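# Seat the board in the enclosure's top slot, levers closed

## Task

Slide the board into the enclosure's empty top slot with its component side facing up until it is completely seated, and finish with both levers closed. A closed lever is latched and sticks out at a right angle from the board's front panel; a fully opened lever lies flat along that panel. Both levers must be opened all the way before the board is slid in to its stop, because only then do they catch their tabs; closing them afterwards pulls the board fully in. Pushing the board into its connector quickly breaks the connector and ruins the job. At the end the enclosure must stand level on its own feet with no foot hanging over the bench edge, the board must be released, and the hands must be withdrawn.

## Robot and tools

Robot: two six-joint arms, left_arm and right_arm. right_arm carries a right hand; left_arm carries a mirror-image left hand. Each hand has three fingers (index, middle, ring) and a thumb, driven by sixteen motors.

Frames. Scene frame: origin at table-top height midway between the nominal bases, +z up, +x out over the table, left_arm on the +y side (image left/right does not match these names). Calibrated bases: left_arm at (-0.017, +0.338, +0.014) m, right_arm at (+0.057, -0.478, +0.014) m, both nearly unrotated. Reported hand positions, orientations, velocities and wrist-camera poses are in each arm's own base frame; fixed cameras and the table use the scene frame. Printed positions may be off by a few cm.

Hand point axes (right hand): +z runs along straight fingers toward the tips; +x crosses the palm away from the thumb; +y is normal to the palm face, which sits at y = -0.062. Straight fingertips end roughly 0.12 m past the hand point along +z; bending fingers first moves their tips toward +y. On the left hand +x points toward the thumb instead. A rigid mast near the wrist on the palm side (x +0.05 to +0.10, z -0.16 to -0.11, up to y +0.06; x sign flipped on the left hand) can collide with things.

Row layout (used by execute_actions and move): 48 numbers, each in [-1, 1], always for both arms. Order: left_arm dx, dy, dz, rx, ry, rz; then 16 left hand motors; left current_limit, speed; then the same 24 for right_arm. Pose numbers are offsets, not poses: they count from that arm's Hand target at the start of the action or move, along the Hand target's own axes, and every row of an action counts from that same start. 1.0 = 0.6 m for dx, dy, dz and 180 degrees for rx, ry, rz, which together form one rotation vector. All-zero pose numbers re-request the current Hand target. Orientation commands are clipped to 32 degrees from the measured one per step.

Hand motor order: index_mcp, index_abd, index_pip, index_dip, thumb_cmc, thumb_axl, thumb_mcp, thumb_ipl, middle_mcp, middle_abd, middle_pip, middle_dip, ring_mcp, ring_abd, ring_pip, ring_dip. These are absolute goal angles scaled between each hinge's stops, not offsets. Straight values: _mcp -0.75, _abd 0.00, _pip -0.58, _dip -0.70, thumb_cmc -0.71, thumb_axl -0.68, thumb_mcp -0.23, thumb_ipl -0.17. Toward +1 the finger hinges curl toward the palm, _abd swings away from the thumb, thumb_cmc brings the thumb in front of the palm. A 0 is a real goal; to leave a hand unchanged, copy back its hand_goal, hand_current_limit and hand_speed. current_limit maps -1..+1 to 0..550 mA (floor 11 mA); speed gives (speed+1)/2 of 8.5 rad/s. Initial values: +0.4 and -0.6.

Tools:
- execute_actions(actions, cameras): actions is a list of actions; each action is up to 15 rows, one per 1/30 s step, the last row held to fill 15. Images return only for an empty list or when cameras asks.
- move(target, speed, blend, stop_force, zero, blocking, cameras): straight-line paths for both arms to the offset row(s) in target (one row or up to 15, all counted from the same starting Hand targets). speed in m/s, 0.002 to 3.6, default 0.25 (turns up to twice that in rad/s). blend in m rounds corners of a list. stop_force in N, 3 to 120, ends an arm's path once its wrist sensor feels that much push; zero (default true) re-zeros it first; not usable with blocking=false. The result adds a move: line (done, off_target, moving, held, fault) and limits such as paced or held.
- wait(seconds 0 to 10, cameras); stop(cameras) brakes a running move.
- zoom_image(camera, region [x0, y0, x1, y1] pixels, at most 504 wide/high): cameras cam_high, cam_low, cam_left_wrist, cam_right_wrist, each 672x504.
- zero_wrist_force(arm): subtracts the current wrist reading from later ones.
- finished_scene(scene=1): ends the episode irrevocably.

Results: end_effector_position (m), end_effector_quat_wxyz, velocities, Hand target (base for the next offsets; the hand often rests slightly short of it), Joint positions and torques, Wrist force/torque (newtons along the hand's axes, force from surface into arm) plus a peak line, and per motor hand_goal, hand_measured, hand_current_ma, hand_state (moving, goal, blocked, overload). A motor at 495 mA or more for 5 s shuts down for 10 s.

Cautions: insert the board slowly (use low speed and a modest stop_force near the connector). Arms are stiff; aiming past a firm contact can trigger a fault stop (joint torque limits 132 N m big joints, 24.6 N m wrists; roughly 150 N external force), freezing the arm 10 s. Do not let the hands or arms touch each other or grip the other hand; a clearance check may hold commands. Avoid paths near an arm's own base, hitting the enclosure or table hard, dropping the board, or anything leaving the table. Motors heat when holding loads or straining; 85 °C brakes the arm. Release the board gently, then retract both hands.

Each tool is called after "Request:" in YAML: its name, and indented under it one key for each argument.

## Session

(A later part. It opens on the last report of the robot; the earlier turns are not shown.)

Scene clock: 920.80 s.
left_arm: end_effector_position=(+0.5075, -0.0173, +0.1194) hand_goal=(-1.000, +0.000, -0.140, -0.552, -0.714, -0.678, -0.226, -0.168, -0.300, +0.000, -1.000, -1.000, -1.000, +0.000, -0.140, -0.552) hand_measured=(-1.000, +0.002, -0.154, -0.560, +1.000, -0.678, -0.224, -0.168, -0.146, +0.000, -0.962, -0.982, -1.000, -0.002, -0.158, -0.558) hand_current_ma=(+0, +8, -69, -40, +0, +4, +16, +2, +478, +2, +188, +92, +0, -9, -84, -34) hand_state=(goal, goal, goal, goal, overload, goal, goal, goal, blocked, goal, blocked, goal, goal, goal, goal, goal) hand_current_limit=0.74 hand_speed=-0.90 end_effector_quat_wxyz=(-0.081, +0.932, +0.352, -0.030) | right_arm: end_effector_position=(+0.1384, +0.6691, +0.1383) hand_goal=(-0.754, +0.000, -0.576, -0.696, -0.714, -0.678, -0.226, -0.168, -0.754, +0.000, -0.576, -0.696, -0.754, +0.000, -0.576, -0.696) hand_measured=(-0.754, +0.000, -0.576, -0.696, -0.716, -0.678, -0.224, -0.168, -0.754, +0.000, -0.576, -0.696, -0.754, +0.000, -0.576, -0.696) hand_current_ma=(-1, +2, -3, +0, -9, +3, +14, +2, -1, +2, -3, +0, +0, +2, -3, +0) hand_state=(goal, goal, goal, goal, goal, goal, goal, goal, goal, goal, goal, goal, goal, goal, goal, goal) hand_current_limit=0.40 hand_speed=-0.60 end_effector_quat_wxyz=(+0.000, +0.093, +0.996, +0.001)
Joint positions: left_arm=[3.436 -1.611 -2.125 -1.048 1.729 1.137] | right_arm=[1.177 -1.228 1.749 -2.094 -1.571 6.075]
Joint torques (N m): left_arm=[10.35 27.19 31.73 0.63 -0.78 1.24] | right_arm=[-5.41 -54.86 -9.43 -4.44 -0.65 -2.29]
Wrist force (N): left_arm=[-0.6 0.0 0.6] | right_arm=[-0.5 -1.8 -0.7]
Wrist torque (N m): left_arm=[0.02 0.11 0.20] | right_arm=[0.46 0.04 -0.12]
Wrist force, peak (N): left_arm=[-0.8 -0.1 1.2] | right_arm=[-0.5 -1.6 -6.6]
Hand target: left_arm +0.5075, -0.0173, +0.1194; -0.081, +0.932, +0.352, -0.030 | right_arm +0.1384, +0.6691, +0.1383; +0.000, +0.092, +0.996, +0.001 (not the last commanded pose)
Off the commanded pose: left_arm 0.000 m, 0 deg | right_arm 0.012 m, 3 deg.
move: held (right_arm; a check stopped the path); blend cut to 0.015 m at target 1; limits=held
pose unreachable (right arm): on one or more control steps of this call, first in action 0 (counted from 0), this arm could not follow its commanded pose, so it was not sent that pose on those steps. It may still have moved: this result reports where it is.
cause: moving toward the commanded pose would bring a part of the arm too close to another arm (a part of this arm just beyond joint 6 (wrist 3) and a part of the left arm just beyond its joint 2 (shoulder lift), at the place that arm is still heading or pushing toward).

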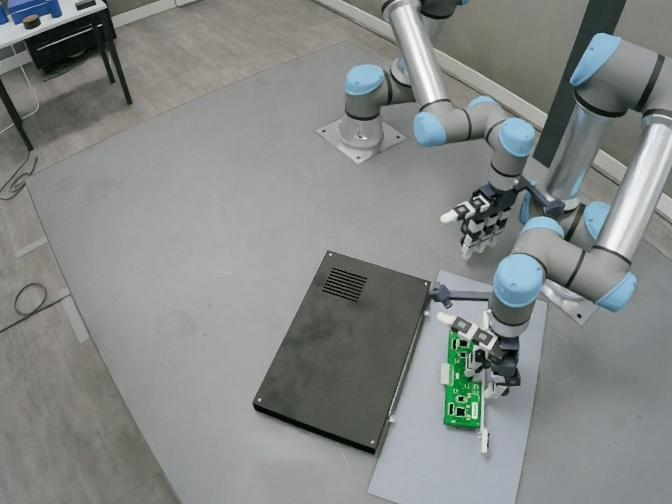

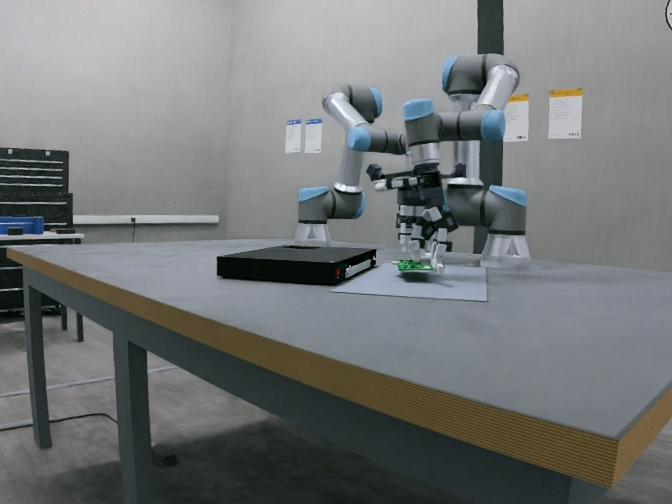

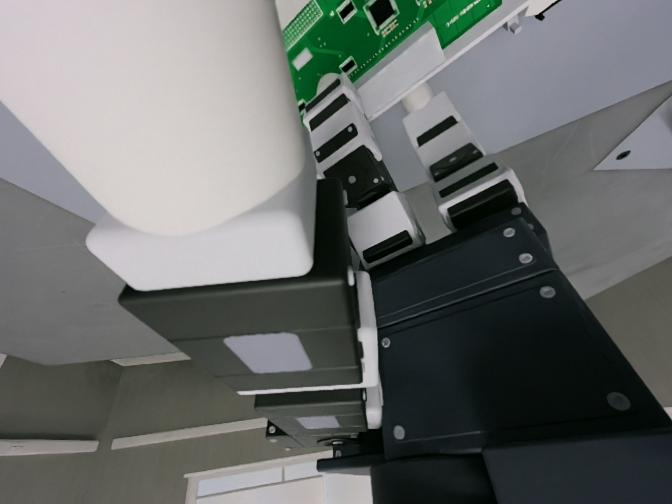

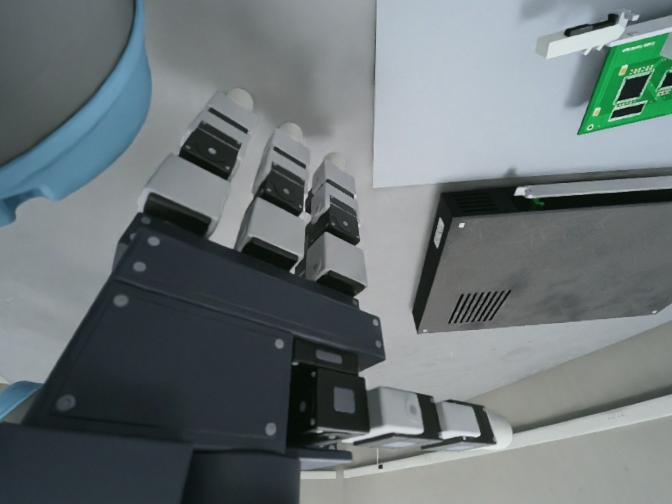

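Request:
move:
  target: [-0.0191,0.1138,-0.0302,0,0.0104,0.0591,-1,0,-0.139,-0.551,-0.714,-0.678,-0.226,-0.168,-0.3,0,-1,-1,-1,0,-0.139,-0.551,0.74,-0.9,0,0,0,0,0,0,-0.754,0,-0.576,-0.696,-0.714,-0.678,-0.226,-0.168,-0.754,0,-0.576,-0.696,-0.754,0,-0.576,-0.696,0.4,-0.6]
  speed: 0.06
  cameras: ["all"]

Request:
zoom_image:
  camera: "cam_right_wrist"
  region: [400, 0, 672, 260]

Request:
zoom_image:
  camera: "cam_high"
  region: [380, 270, 520, 470]

Request:
zoom_image:
  camera: "cam_low"
  region: [320, 210, 460, 310]

Scene clock: 948.50 s.
left_arm: end_effector_position=(+0.5454, -0.0776, +0.1254) hand_goal=(-1.000, +0.000, -0.140, -0.552, -0.714, -0.678, -0.226, -0.168, -0.300, +0.000, -1.000, -1.000, -1.000, +0.000, -0.140, -0.552) hand_measured=(-1.000, +0.002, -0.154, -0.560, +1.000, -0.678, -0.224, -0.168, -0.146, +0.000, -0.962, -0.982, -1.000, -0.002, -0.158, -0.560) hand_current_ma=(+0, +8, -71, -41, +0, +4, +16, +2, +478, +2, +190, +92, +0, -9, -86, -35) hand_state=(goal, goal, goal, goal, overload, goal, goal, goal, blocked, goal, blocked, goal, goal, goal, goal, goal) hand_current_limit=0.74 hand_speed=-0.90 end_effector_quat_wxyz=(-0.084, +0.961, +0.263, -0.023) | right_arm: end_effector_position=(+0.1384, +0.6691, +0.1383) hand_goal=(-0.754, +0.000, -0.576, -0.696, -0.714, -0.678, -0.226, -0.168, -0.754, +0.000, -0.576, -0.696, -0.754, +0.000, -0.576, -0.696) hand_measured=(-0.754, +0.000, -0.576, -0.696, -0.716, -0.678, -0.224, -0.168, -0.754, +0.000, -0.576, -0.696, -0.754, +0.000, -0.576, -0.696) hand_current_ma=(-1, +2, -3, +0, -9, +3, +14, +2, -1, +2, -3, +0, +0, +2, -3, +0) hand_state=(goal, goal, goal, goal, goal, goal, goal, goal, goal, goal, goal, goal, goal, goal, goal, goal) hand_current_limit=0.40 hand_speed=-0.60 end_effector_quat_wxyz=(+0.000, +0.092, +0.996, +0.001)
Joint positions: left_arm=[3.306 -1.708 -2.002 -1.065 1.734 1.196] | right_arm=[1.177 -1.228 1.749 -2.094 -1.571 6.075]
Joint torques (N m): left_arm=[-10.55 18 31.51 0.89 1.62 1.86] | right_arm=[-5.97 -53.14 -8.47 -4.4 1.72 -2.16]
Wrist force (N): left_arm=[-0.3 0.5 0.8] | right_arm=[-0.2 -1.9 -0.5]
Wrist torque (N m): left_arm=[0.04 0.02 0.08] | right_arm=[0.42 0.00 -0.10]
Wrist force, peak (N): left_arm=[-0.9 0.0 1.2] | right_arm=[-0.4 -2.2 -0.8]
Hand target: left_arm +0.5455, -0.0777, +0.1254; -0.084, +0.961, +0.263, -0.023 | right_arm +0.1384, +0.6691, +0.1383; +0.000, +0.092, +0.996, +0.001
Off the commanded pose: left_arm 0.000 m, 0 deg | right_arm 0.000 m, 0 deg.
move: done

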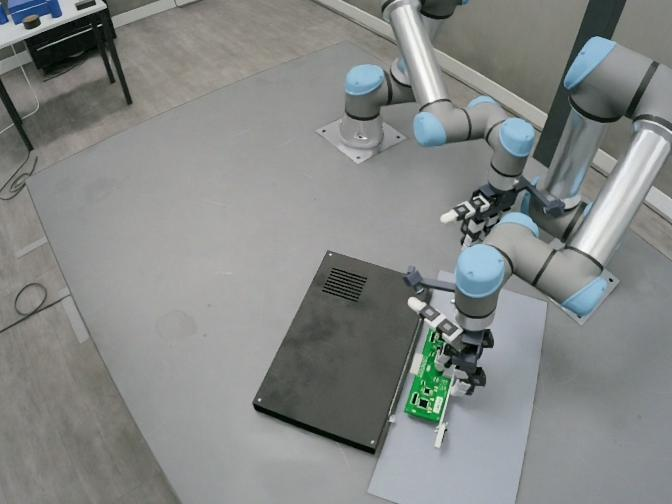

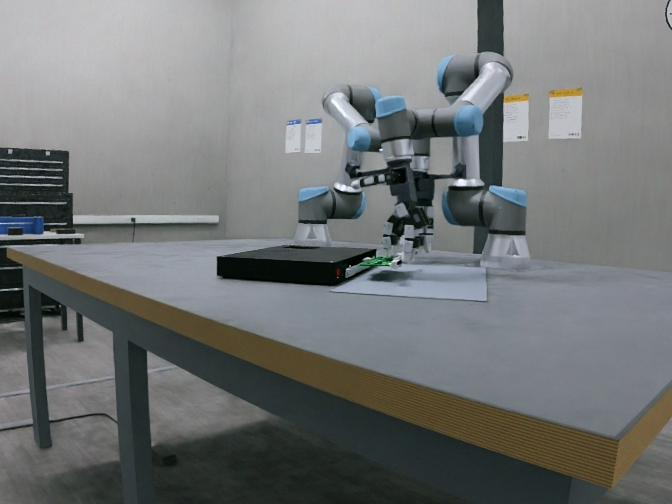

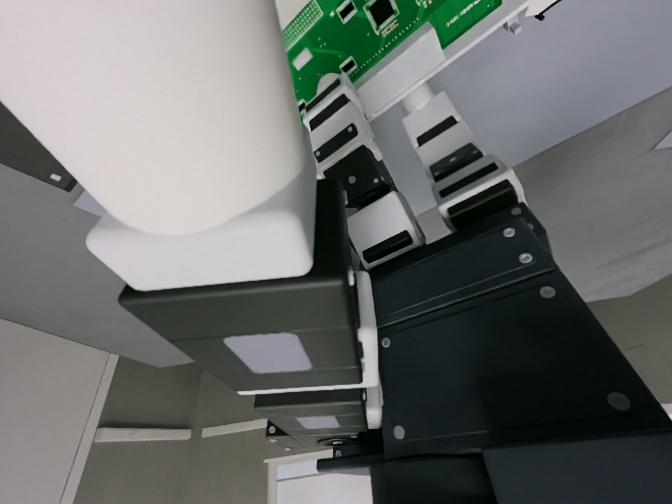

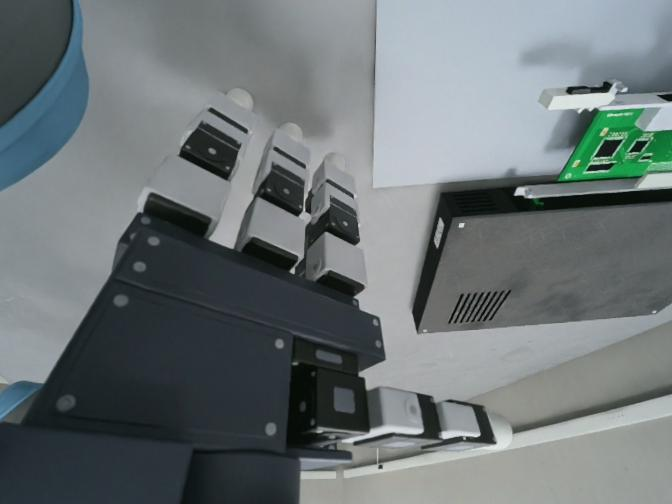

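Scaled by 1.853 from the camera's 672x504 image, which has a finer 960x720 frame.

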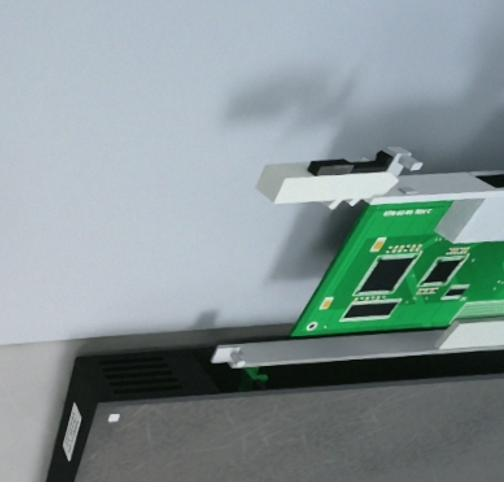

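Scaled by 2.520 from the camera's 672x504 image, which has a finer 960x720 frame.

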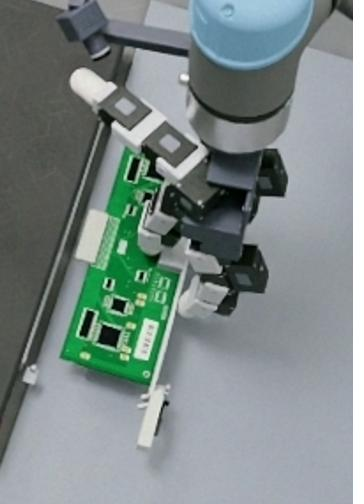

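Scaled by 3.600 from the camera's 672x504 image, which has a finer 960x720 frame.

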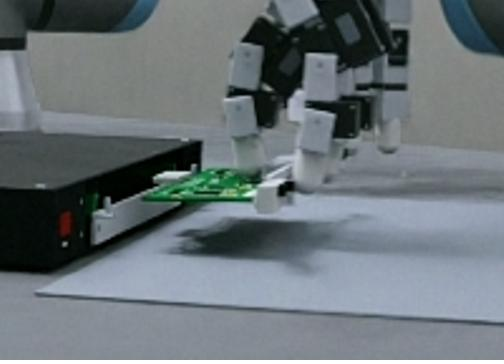

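Request:
zoom_image:
  camera: "cam_high"
  region: [380, 310, 450, 420]

Request:
zoom_image:
  camera: "cam_right_wrist"
  region: [500, 60, 672, 220]

Request:
zoom_image:
  camera: "cam_low"
  region: [335, 235, 415, 290]

Scaled by 4.582 from the camera's 672x504 image, which has a finer 960x720 frame.

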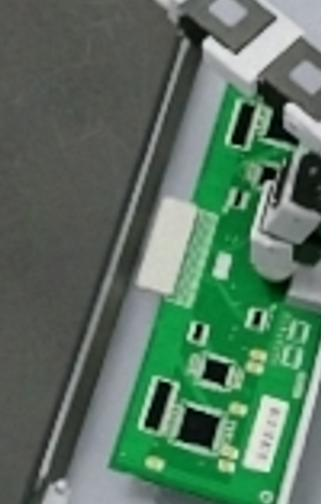

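Scaled by 2.930 from the camera's 672x504 image, which has a finer 960x720 frame.

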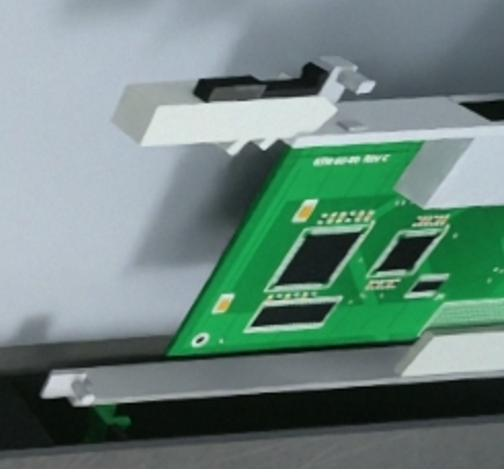

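Scaled by 6.300 from the camera's 672x504 image, which has a finer 960x720 frame.

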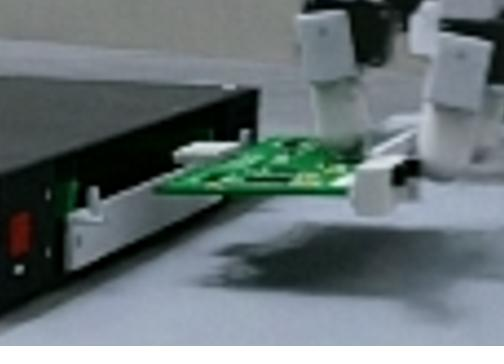

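Request:
zoom_image:
  camera: "cam_low"
  region: [320, 240, 385, 290]

Scaled by 7.754 from the camera's 672x504 image, which has a finer 960x720 frame.

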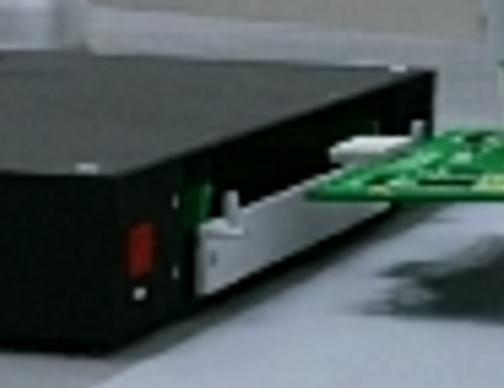

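Request:
move:
  target: [0,0.00286,0.01625,0,0,0,-1,0,-0.139,-0.551,-0.714,-0.678,-0.226,-0.168,-0.3,0,-1,-1,-1,0,-0.139,-0.551,0.74,-0.9,0,0,0,0,0,0,-0.754,0,-0.576,-0.696,-0.714,-0.678,-0.226,-0.168,-0.754,0,-0.576,-0.696,-0.754,0,-0.576,-0.696,0.4,-0.6]
  speed: 0.03
  cameras: ["cam_low","cam_high","cam_right_wrist"]

Request:
zoom_image:
  camera: "cam_right_wrist"
  region: [500, 60, 672, 220]

Request:
zoom_image:
  camera: "cam_low"
  region: [330, 235, 420, 295]

Request:
zoom_image:
  camera: "cam_high"
  region: [380, 310, 450, 420]

Scene clock: 984.27 s.
left_arm: end_effector_position=(+0.5455, -0.0777, +0.1156) hand_goal=(-1.000, +0.000, -0.140, -0.552, -0.714, -0.678, -0.226, -0.168, -0.300, +0.000, -1.000, -1.000, -1.000, +0.000, -0.140, -0.552) hand_measured=(-1.000, +0.002, -0.154, -0.560, +1.000, -0.678, -0.224, -0.168, -0.146, +0.000, -0.962, -0.982, -1.000, -0.002, -0.158, -0.560) hand_current_ma=(+0, +8, -71, -41, +0, +4, +16, +2, +478, +2, +190, +93, +0, -9, -86, -35) hand_state=(goal, goal, goal, goal, overload, goal, goal, goal, blocked, goal, blocked, goal, goal, goal, goal, goal) hand_current_limit=0.74 hand_speed=-0.90 end_effector_quat_wxyz=(-0.084, +0.961, +0.263, -0.023) | right_arm: end_effector_position=(+0.1384, +0.6691, +0.1383) hand_goal=(-0.754, +0.000, -0.576, -0.696, -0.714, -0.678, -0.226, -0.168, -0.754, +0.000, -0.576, -0.696, -0.754, +0.000, -0.576, -0.696) hand_measured=(-0.754, +0.000, -0.576, -0.696, -0.716, -0.678, -0.224, -0.168, -0.754, +0.000, -0.576, -0.696, -0.754, +0.000, -0.576, -0.696) hand_current_ma=(-1, +2, -3, +0, -9, +3, +14, +2, -1, +2, -3, +0, +0, +2, -3, +0) hand_state=(goal, goal, goal, goal, goal, goal, goal, goal, goal, goal, goal, goal, goal, goal, goal, goal) hand_current_limit=0.40 hand_speed=-0.60 end_effector_quat_wxyz=(+0.000, +0.092, +0.996, +0.001)
Joint positions: left_arm=[3.306 -1.722 -2.015 -1.038 1.734 1.196] | right_arm=[1.177 -1.228 1.749 -2.094 -1.571 6.075]
Joint torques (N m): left_arm=[-11.05 20.68 14.2 4.31 1.57 2.11] | right_arm=[-6.71 -53.54 -8.93 -4.37 1.81 -2.19]
Wrist force (N): left_arm=[-0.1 0.3 0.8] | right_arm=[-0.3 -1.8 -0.8]
Wrist torque (N m): left_arm=[0.02 -0.01 0.11] | right_arm=[0.47 0.01 -0.11]
Wrist force, peak (N): left_arm=[0.0 0.6 1.1] | right_arm=[-0.5 -2.1 -0.9]
Hand target: left_arm +0.5455, -0.0777, +0.1155; -0.084, +0.961, +0.263, -0.023 | right_arm +0.1384, +0.6691, +0.1383; +0.000, +0.092, +0.996, +0.001
Off the commanded pose: left_arm 0.000 m, 0 deg | right_arm 0.000 m, 0 deg.
move: done
Images, in order (width x height): cam_high 672x504, cam_low 672x504, cam_right_wrist 672x504.

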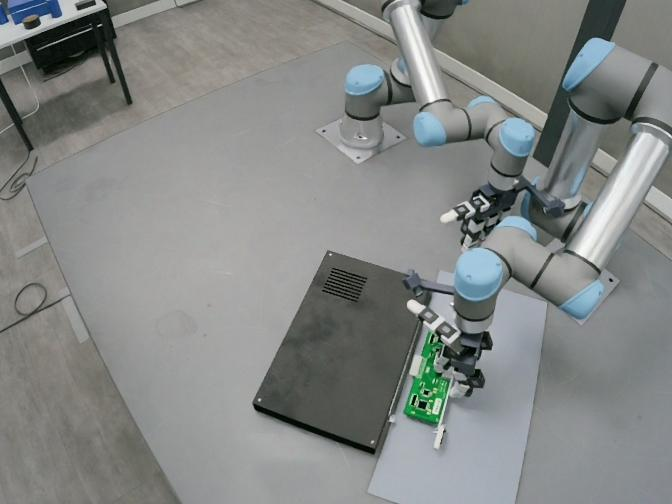

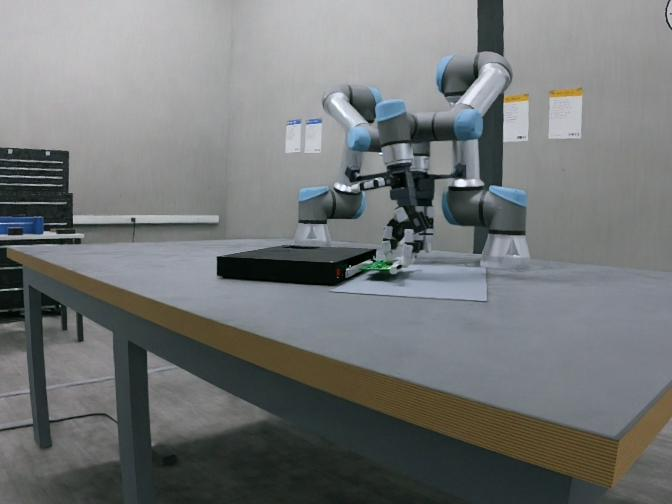

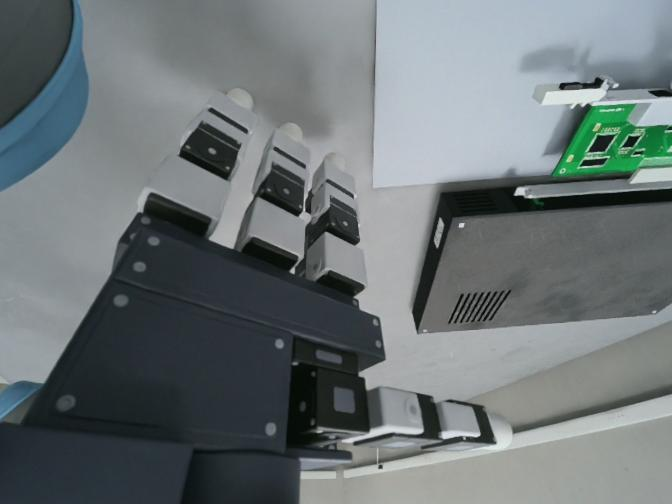

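Scaled by 2.930 from the camera's 672x504 image, which has a finer 960x720 frame.

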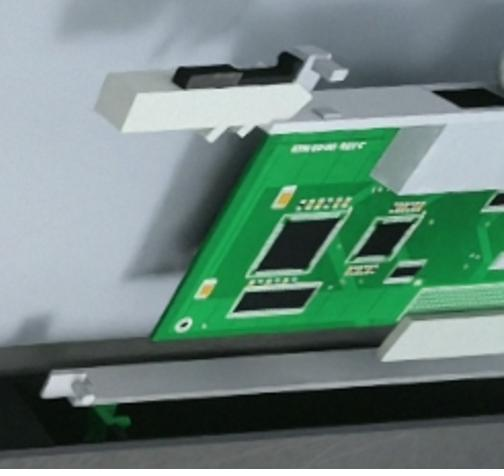

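Scaled by 5.600 from the camera's 672x504 image, which has a finer 960x720 frame.

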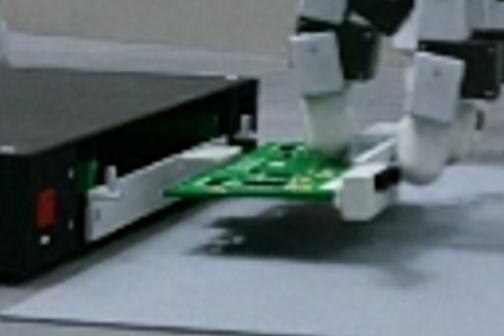

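Scaled by 4.582 from the camera's 672x504 image, which has a finer 960x720 frame.

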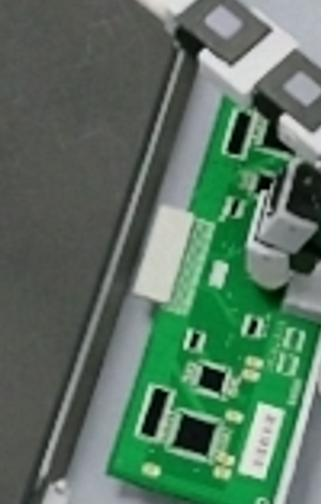

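Request:
move:
  target: [0,0.0492,-0.00868,0,0,0,-1,0,-0.139,-0.551,-0.714,-0.678,-0.226,-0.168,-0.3,0,-1,-1,-1,0,-0.139,-0.551,0.74,-0.9,0,0,0,0,0,0,-0.754,0,-0.576,-0.696,-0.714,-0.678,-0.226,-0.168,-0.754,0,-0.576,-0.696,-0.754,0,-0.576,-0.696,0.4,-0.6]
  speed: 0.015
  stop_force: 4
  cameras: ["cam_low","cam_high","cam_right_wrist"]

Request:
zoom_image:
  camera: "cam_right_wrist"
  region: [500, 80, 672, 240]

Request:
zoom_image:
  camera: "cam_low"
  region: [330, 235, 420, 295]

Request:
zoom_image:
  camera: "cam_high"
  region: [370, 310, 450, 430]

Scene clock: 994.63 s.
left_arm: end_effector_position=(+0.5598, -0.1019, +0.1155) hand_goal=(-1.000, +0.000, -0.140, -0.552, -0.714, -0.678, -0.226, -0.168, -0.300, +0.000, -1.000, -1.000, -1.000, +0.000, -0.140, -0.552) hand_measured=(-1.000, +0.002, -0.174, -0.572, +1.000, -0.678, -0.224, -0.168, -0.166, +0.000, -0.958, -0.980, -1.000, -0.002, -0.182, -0.570) hand_current_ma=(-2, +5, -169, -100, +0, +4, +16, +2, +478, +2, +207, +99, -2, -9, -202, -85) hand_state=(goal, goal, blocked, blocked, overload, goal, goal, goal, blocked, goal, blocked, blocked, goal, goal, blocked, goal) hand_current_limit=0.74 hand_speed=-0.90 end_effector_quat_wxyz=(-0.084, +0.961, +0.263, -0.023) | right_arm: end_effector_position=(+0.1384, +0.6691, +0.1383) hand_goal=(-0.754, +0.000, -0.576, -0.696, -0.714, -0.678, -0.226, -0.168, -0.754, +0.000, -0.576, -0.696, -0.754, +0.000, -0.576, -0.696) hand_measured=(-0.754, +0.000, -0.576, -0.696, -0.716, -0.678, -0.224, -0.168, -0.754, +0.000, -0.576, -0.696, -0.754, +0.000, -0.576, -0.696) hand_current_ma=(-1, +2, -3, +0, -9, +3, +14, +2, -1, +2, -3, +0, +0, +2, -3, +0) hand_state=(goal, goal, goal, goal, goal, goal, goal, goal, goal, goal, goal, goal, goal, goal, goal, goal) hand_current_limit=0.40 hand_speed=-0.60 end_effector_quat_wxyz=(+0.000, +0.092, +0.996, +0.001)
Joint positions: left_arm=[3.254 -1.759 -1.968 -1.057 1.73 1.143] | right_arm=[1.177 -1.228 1.749 -2.094 -1.571 6.075]
Joint torques (N m): left_arm=[11.67 35.08 14.78 3.7 1.26 2.05] | right_arm=[-6.27 -53.77 -8.84 -4.39 1.85 -2.17]
Wrist force (N): left_arm=[-0.5 0.1 1.0] | right_arm=[-0.1 -1.7 -0.9]
Wrist torque (N m): left_arm=[0.02 0.08 0.14] | right_arm=[0.49 -0.01 -0.09]
Wrist force, peak (N): left_arm=[-0.7 -3.4 1.4] | right_arm=[-0.4 -2.1 -0.9]
Hand target: left_arm +0.5598, -0.1019, +0.1155; -0.084, +0.961, +0.263, -0.023 (not the last commanded pose) | right_arm +0.1384, +0.6691, +0.1383; +0.000, +0.092, +0.996, +0.001
Off the commanded pose: left_arm 0.002 m, 0 deg | right_arm 0.000 m, 0 deg.
move: contact (left_arm)
Images, in order (width x height): cam_high 672x504, cam_low 672x504, cam_right_wrist 672x504.

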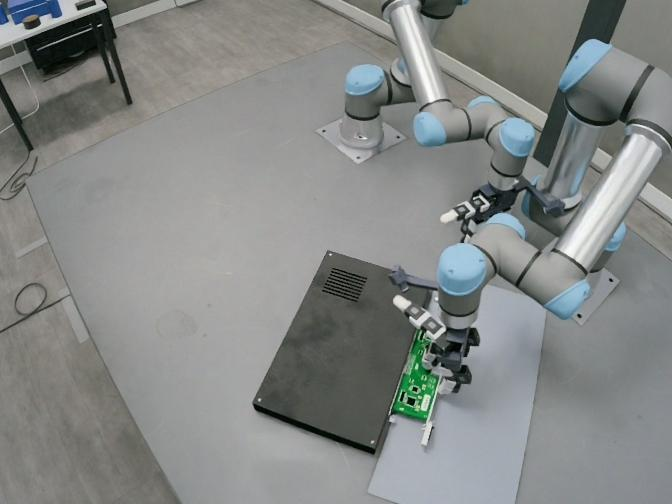

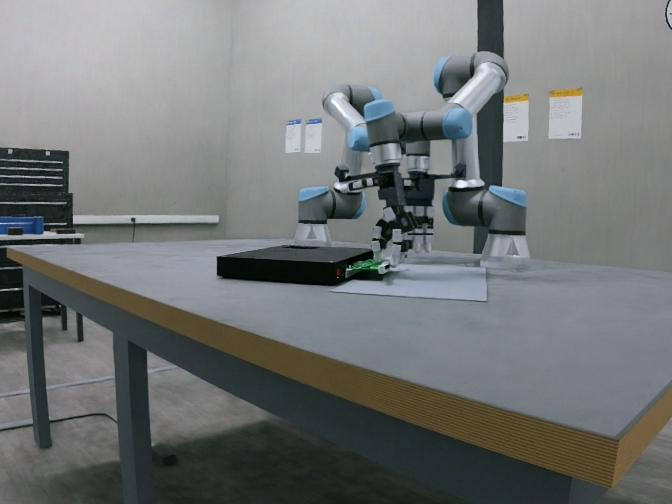

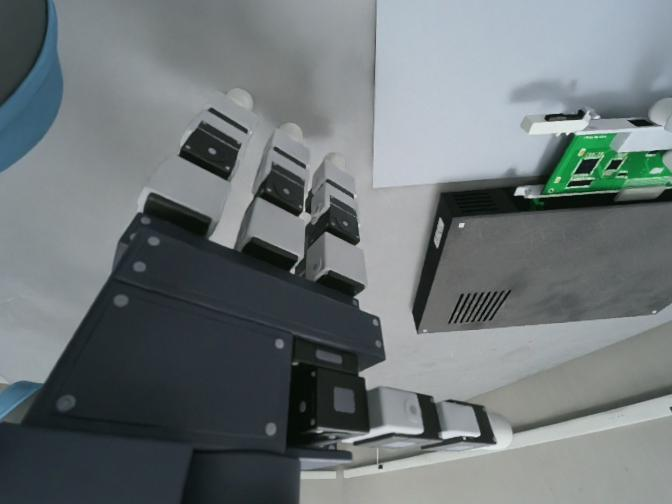

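Scaled by 2.930 from the camera's 672x504 image, which has a finer 960x720 frame.

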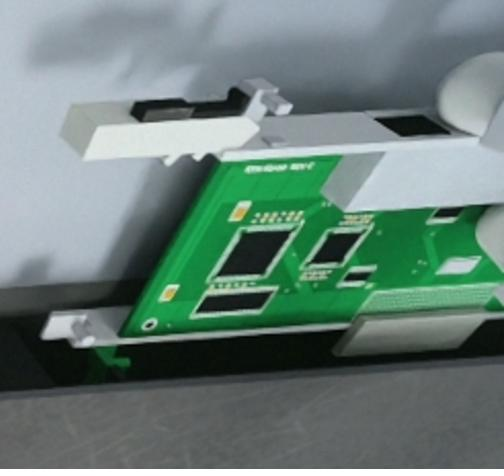

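Scaled by 5.600 from the camera's 672x504 image, which has a finer 960x720 frame.

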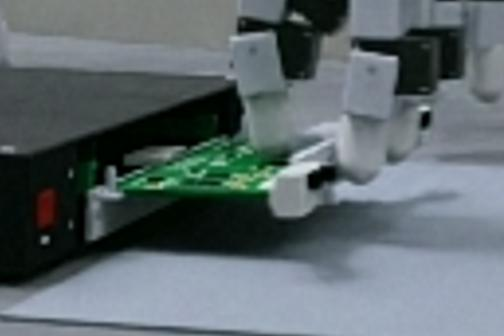

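Scaled by 4.200 from the camera's 672x504 image, which has a finer 960x720 frame.

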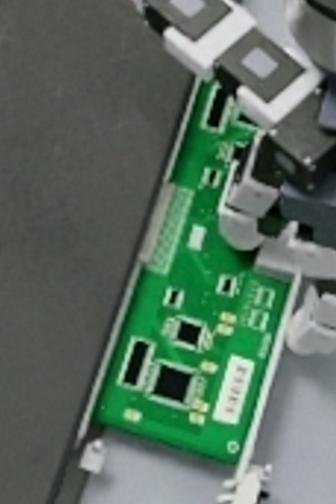

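Request:
zoom_image:
  camera: "cam_right_wrist"
  region: [515, 170, 585, 225]

Request:
zoom_image:
  camera: "cam_low"
  region: [338, 255, 373, 282]

Request:
zoom_image:
  camera: "cam_high"
  region: [380, 395, 420, 430]

Scaled by 7.200 from the camera's 672x504 image, which has a finer 960x720 frame.

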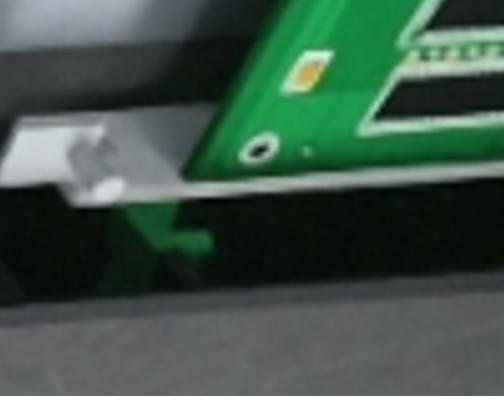

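Scaled by 14.400 from the camera's 672x504 image, which has a finer 960x720 frame.

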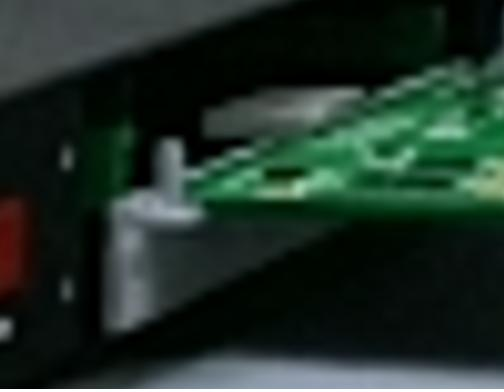

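Scaled by 12.600 from the camera's 672x504 image, which has a finer 960x720 frame.

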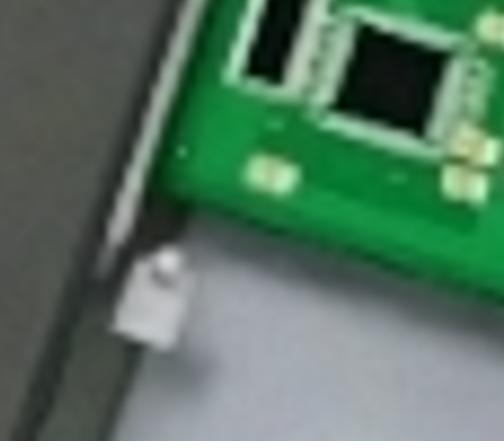

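Request:
move:
  target:
    - [0,-0.0082,0.00145,0,0,0,-1,0,-0.139,-0.551,-0.714,-0.678,-0.226,-0.168,-0.3,0,-1,-1,-1,0,-0.139,-0.551,0.74,-0.9,0,0,0,0,0,0,-0.754,0,-0.576,-0.696,-0.714,-0.678,-0.226,-0.168,-0.754,0,-0.576,-0.696,-0.754,0,-0.576,-0.696,0.4,-0.6]
    - [0,-0.0091,-0.0035,0,0,0,-1,0,-0.139,-0.551,-0.714,-0.678,-0.226,-0.168,-0.3,0,-1,-1,-1,0,-0.139,-0.551,0.74,-0.9,0,0,0,0,0,0,-0.754,0,-0.576,-0.696,-0.714,-0.678,-0.226,-0.168,-0.754,0,-0.576,-0.696,-0.754,0,-0.576,-0.696,0.4,-0.6]
  speed: 0.02
  cameras: ["cam_low","cam_right_wrist"]

Request:
zoom_image:
  camera: "cam_right_wrist"
  region: [515, 170, 585, 225]

Request:
zoom_image:
  camera: "cam_low"
  region: [338, 250, 398, 290]

Scene clock: 1047.83 s.
left_arm: end_effector_position=(+0.5572, -0.0976, +0.1184) hand_goal=(-1.000, +0.000, -0.140, -0.552, -0.714, -0.678, -0.226, -0.168, -0.300, +0.000, -1.000, -1.000, -1.000, +0.000, -0.140, -0.552) hand_measured=(-1.000, +0.002, -0.174, -0.572, +1.000, -0.678, -0.224, -0.168, -0.166, +0.000, -0.958, -0.980, -1.000, -0.002, -0.182, -0.570) hand_current_ma=(-2, +5, -169, -100, +0, +4, +16, +2, +478, +2, +207, +100, -2, -9, -202, -85) hand_state=(goal, goal, blocked, blocked, overload, goal, goal, goal, blocked, goal, blocked, blocked, goal, goal, blocked, goal) hand_current_limit=0.74 hand_speed=-0.90 end_effector_quat_wxyz=(-0.084, +0.961, +0.263, -0.023) | right_arm: end_effector_position=(+0.1384, +0.6691, +0.1383) hand_goal=(-0.754, +0.000, -0.576, -0.696, -0.714, -0.678, -0.226, -0.168, -0.754, +0.000, -0.576, -0.696, -0.754, +0.000, -0.576, -0.696) hand_measured=(-0.754, +0.000, -0.576, -0.696, -0.716, -0.678, -0.224, -0.168, -0.754, +0.000, -0.576, -0.696, -0.754, +0.000, -0.576, -0.696) hand_current_ma=(-1, +2, -3, +0, -9, +3, +14, +2, -1, +2, -3, +0, +0, +2, -3, +0) hand_state=(goal, goal, goal, goal, goal, goal, goal, goal, goal, goal, goal, goal, goal, goal, goal, goal) hand_current_limit=0.40 hand_speed=-0.60 end_effector_quat_wxyz=(+0.000, +0.092, +0.996, +0.001)
Joint positions: left_arm=[3.263 -1.748 -1.973 -1.061 1.731 1.153] | right_arm=[1.177 -1.228 1.749 -2.094 -1.571 6.075]
Joint torques (N m): left_arm=[13.09 34.9 31.12 0.82 1.8 2.03] | right_arm=[-5.48 -53.21 -8.92 -4.42 1.66 -2.04]
Wrist force (N): left_arm=[-0.4 0.3 0.8] | right_arm=[-0.2 -1.8 -0.8]
Wrist torque (N m): left_arm=[0.04 0.06 0.10] | right_arm=[0.46 0.00 -0.09]
Wrist force, peak (N): left_arm=[-0.6 0.3 1.3] | right_arm=[-0.2 -2.1 -0.8]
Hand target: left_arm +0.5572, -0.0976, +0.1185; -0.084, +0.961, +0.263, -0.023 | right_arm +0.1384, +0.6691, +0.1383; +0.000, +0.092, +0.996, +0.001
Off the commanded pose: left_arm 0.000 m, 0 deg | right_arm 0.000 m, 0 deg.
move: done
Images, in order (width x height): cam_low 672x504, cam_right_wrist 672x504.

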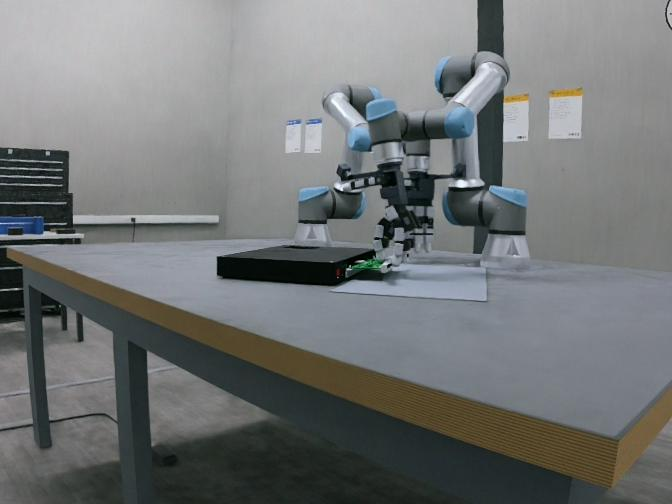

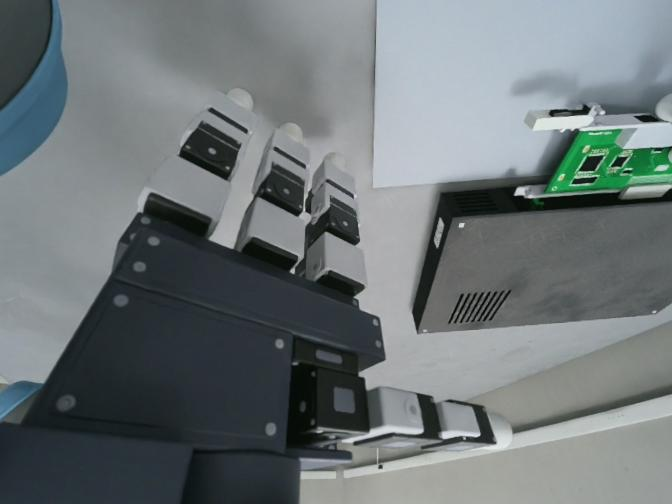

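Scaled by 7.200 from the camera's 672x504 image, which has a finer 960x720 frame.

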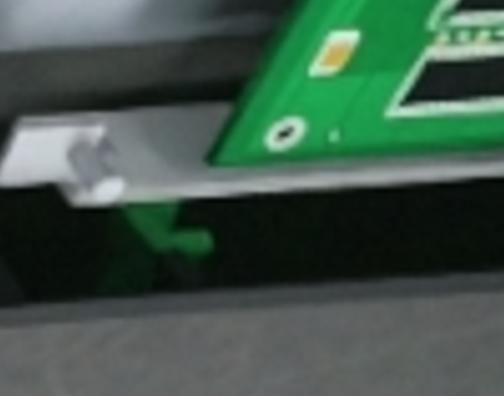

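Scaled by 8.400 from the camera's 672x504 image, which has a finer 960x720 frame.

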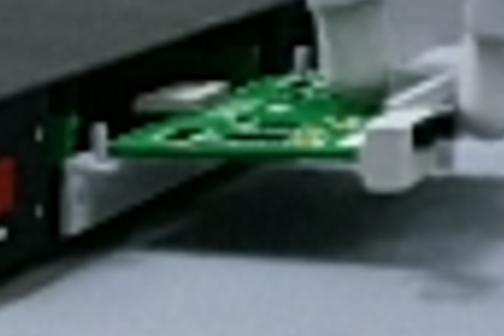

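Request:
move:
  target: [0,0.0246,-0.00434,0,0,0,-1,0,-0.139,-0.551,-0.714,-0.678,-0.226,-0.168,-0.3,0,-1,-1,-1,0,-0.139,-0.551,0.74,-0.9,0,0,0,0,0,0,-0.754,0,-0.576,-0.696,-0.714,-0.678,-0.226,-0.168,-0.754,0,-0.576,-0.696,-0.754,0,-0.576,-0.696,0.4,-0.6]
  speed: 0.012
  stop_force: 3
  cameras: ["cam_low","cam_high","cam_right_wrist"]

Request:
zoom_image:
  camera: "cam_right_wrist"
  region: [515, 170, 585, 225]

Request:
zoom_image:
  camera: "cam_low"
  region: [338, 250, 398, 290]

Request:
zoom_image:
  camera: "cam_high"
  region: [380, 330, 440, 430]

Scene clock: 1054.20 s.
left_arm: end_effector_position=(+0.5615, -0.1049, +0.1186) hand_goal=(-1.000, +0.000, -0.140, -0.552, -0.714, -0.678, -0.226, -0.168, -0.300, +0.000, -1.000, -1.000, -1.000, +0.000, -0.140, -0.552) hand_measured=(-1.000, +0.002, -0.176, -0.574, +1.000, -0.678, -0.224, -0.168, -0.170, +0.000, -0.956, -0.980, -1.000, -0.002, -0.184, -0.570) hand_current_ma=(-2, +5, -181, -108, +0, +4, +16, +2, +478, +2, +215, +102, -2, -9, -215, -90) hand_state=(goal, goal, blocked, blocked, overload, goal, goal, goal, blocked, goal, blocked, blocked, goal, goal, blocked, goal) hand_current_limit=0.74 hand_speed=-0.90 end_effector_quat_wxyz=(-0.084, +0.961, +0.263, -0.023) | right_arm: end_effector_position=(+0.1384, +0.6691, +0.1383) hand_goal=(-0.754, +0.000, -0.576, -0.696, -0.714, -0.678, -0.226, -0.168, -0.754, +0.000, -0.576, -0.696, -0.754, +0.000, -0.576, -0.696) hand_measured=(-0.754, +0.000, -0.576, -0.696, -0.716, -0.678, -0.224, -0.168, -0.754, +0.000, -0.576, -0.696, -0.754, +0.000, -0.576, -0.696) hand_current_ma=(-1, +2, -3, +0, -9, +3, +14, +2, -1, +2, -3, +0, +0, +2, -3, +0) hand_state=(goal, goal, goal, goal, goal, goal, goal, goal, goal, goal, goal, goal, goal, goal, goal, goal) hand_current_limit=0.40 hand_speed=-0.60 end_effector_quat_wxyz=(+0.000, +0.092, +0.996, +0.001)
Joint positions: left_arm=[3.248 -1.759 -1.957 -1.068 1.73 1.137] | right_arm=[1.177 -1.228 1.749 -2.094 -1.571 6.075]
Joint torques (N m): left_arm=[11.48 34.72 14.96 3.79 -0.14 2.04] | right_arm=[-6.14 -54.42 -9.29 -4.29 1.74 -2.05]
Wrist force (N): left_arm=[-0.6 -0.3 0.6] | right_arm=[-0.4 -1.9 -0.7]
Wrist torque (N m): left_arm=[0.06 0.11 0.16] | right_arm=[0.45 0.02 -0.11]
Wrist force, peak (N): left_arm=[-0.4 -4.2 1.1] | right_arm=[-0.3 -2.2 -0.8]
Hand target: left_arm +0.5615, -0.1049, +0.1186; -0.084, +0.961, +0.263, -0.023 (not the last commanded pose) | right_arm +0.1384, +0.6691, +0.1383; +0.000, +0.092, +0.996, +0.001
Off the commanded pose: left_arm 0.006 m, 0 deg | right_arm 0.000 m, 0 deg.
move: contact (left_arm)
Images, in order (width x height): cam_high 672x504, cam_low 672x504, cam_right_wrist 672x504.

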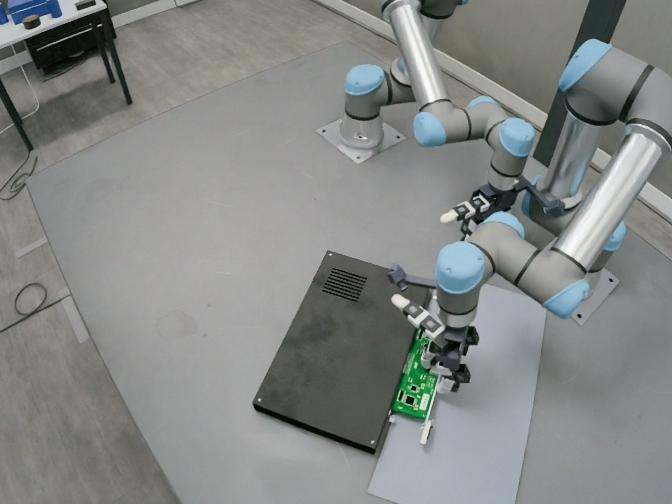

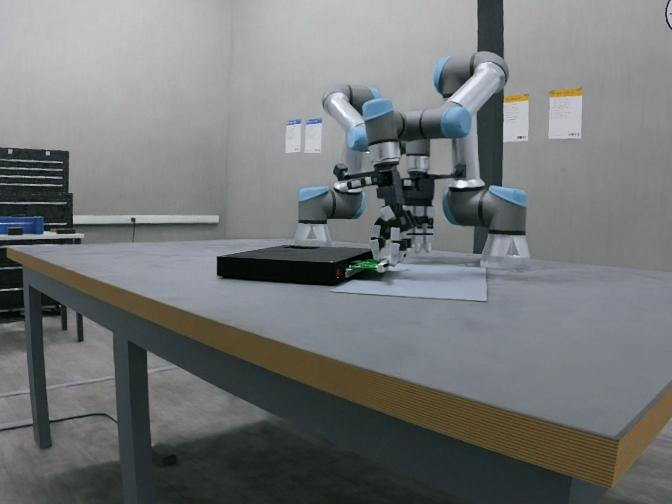

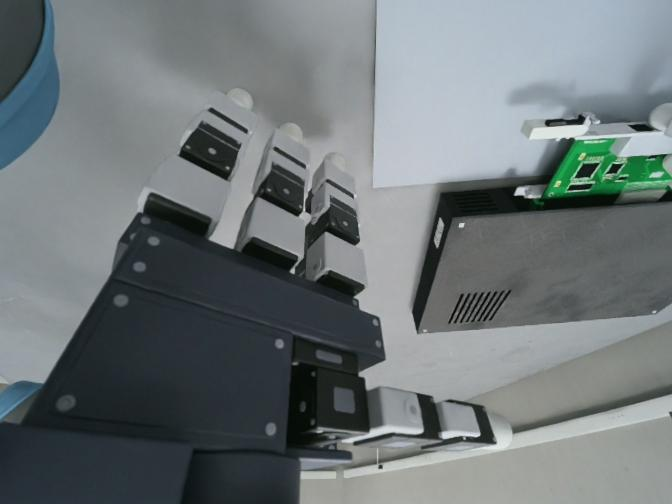

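Scaled by 7.200 from the camera's 672x504 image, which has a finer 960x720 frame.

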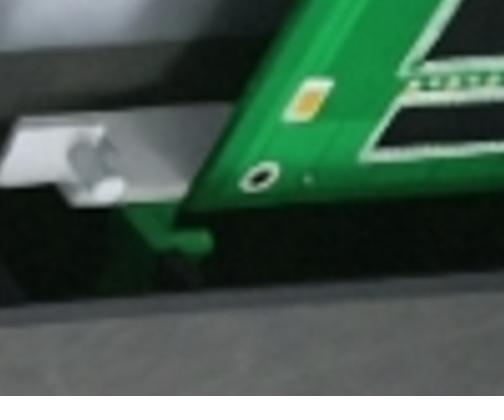

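Scaled by 8.400 from the camera's 672x504 image, which has a finer 960x720 frame.

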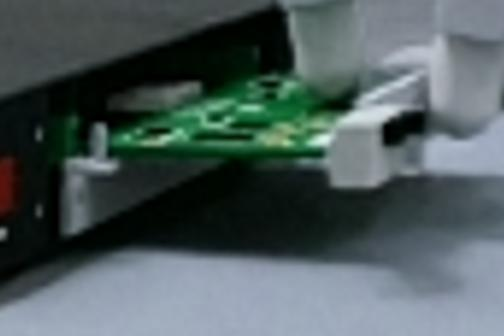

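Scaled by 5.040 from the camera's 672x504 image, which has a finer 960x720 frame.

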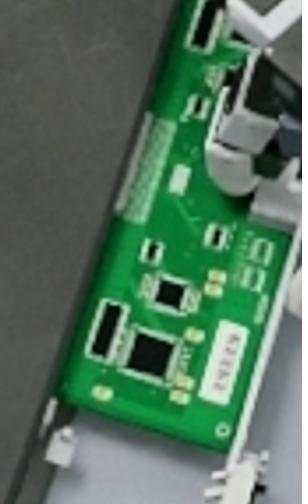

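Request:
zoom_image:
  camera: "cam_right_wrist"
  region: [525, 185, 555, 215]

Request:
zoom_image:
  camera: "cam_low"
  region: [338, 258, 363, 283]

Scaled by 16.800 from the camera's 672x504 image, which has a finer 960x720 frame.

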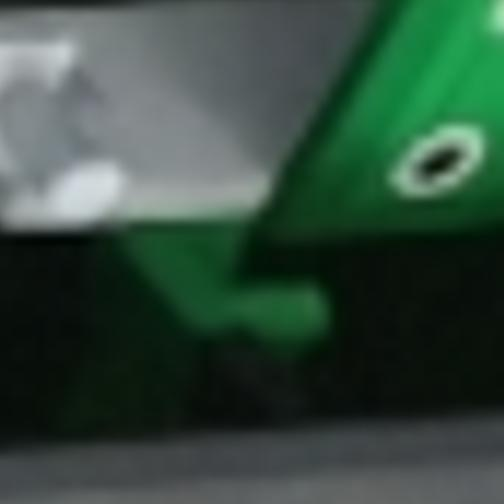

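Scaled by 20.160 from the camera's 672x504 image, which has a finer 960x720 frame.

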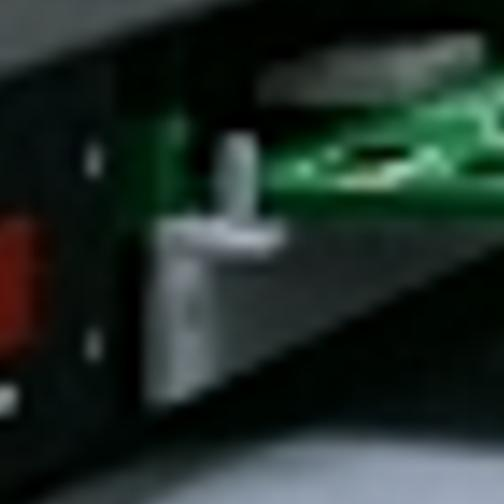

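Request:
zoom_image:
  camera: "cam_low"
  region: [210, 240, 345, 295]

Request:
zoom_image:
  camera: "cam_low"
  region: [345, 255, 395, 280]

Scaled by 3.733 from the camera's 672x504 image, which has a finer 960x720 frame.

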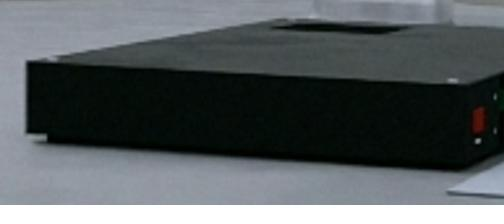

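Scaled by 10.080 from the camera's 672x504 image, which has a finer 960x720 frame.

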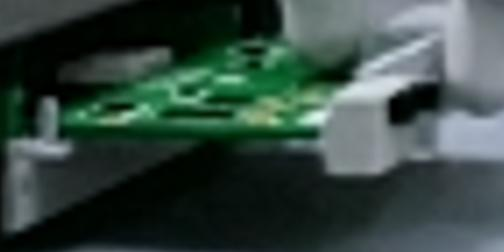

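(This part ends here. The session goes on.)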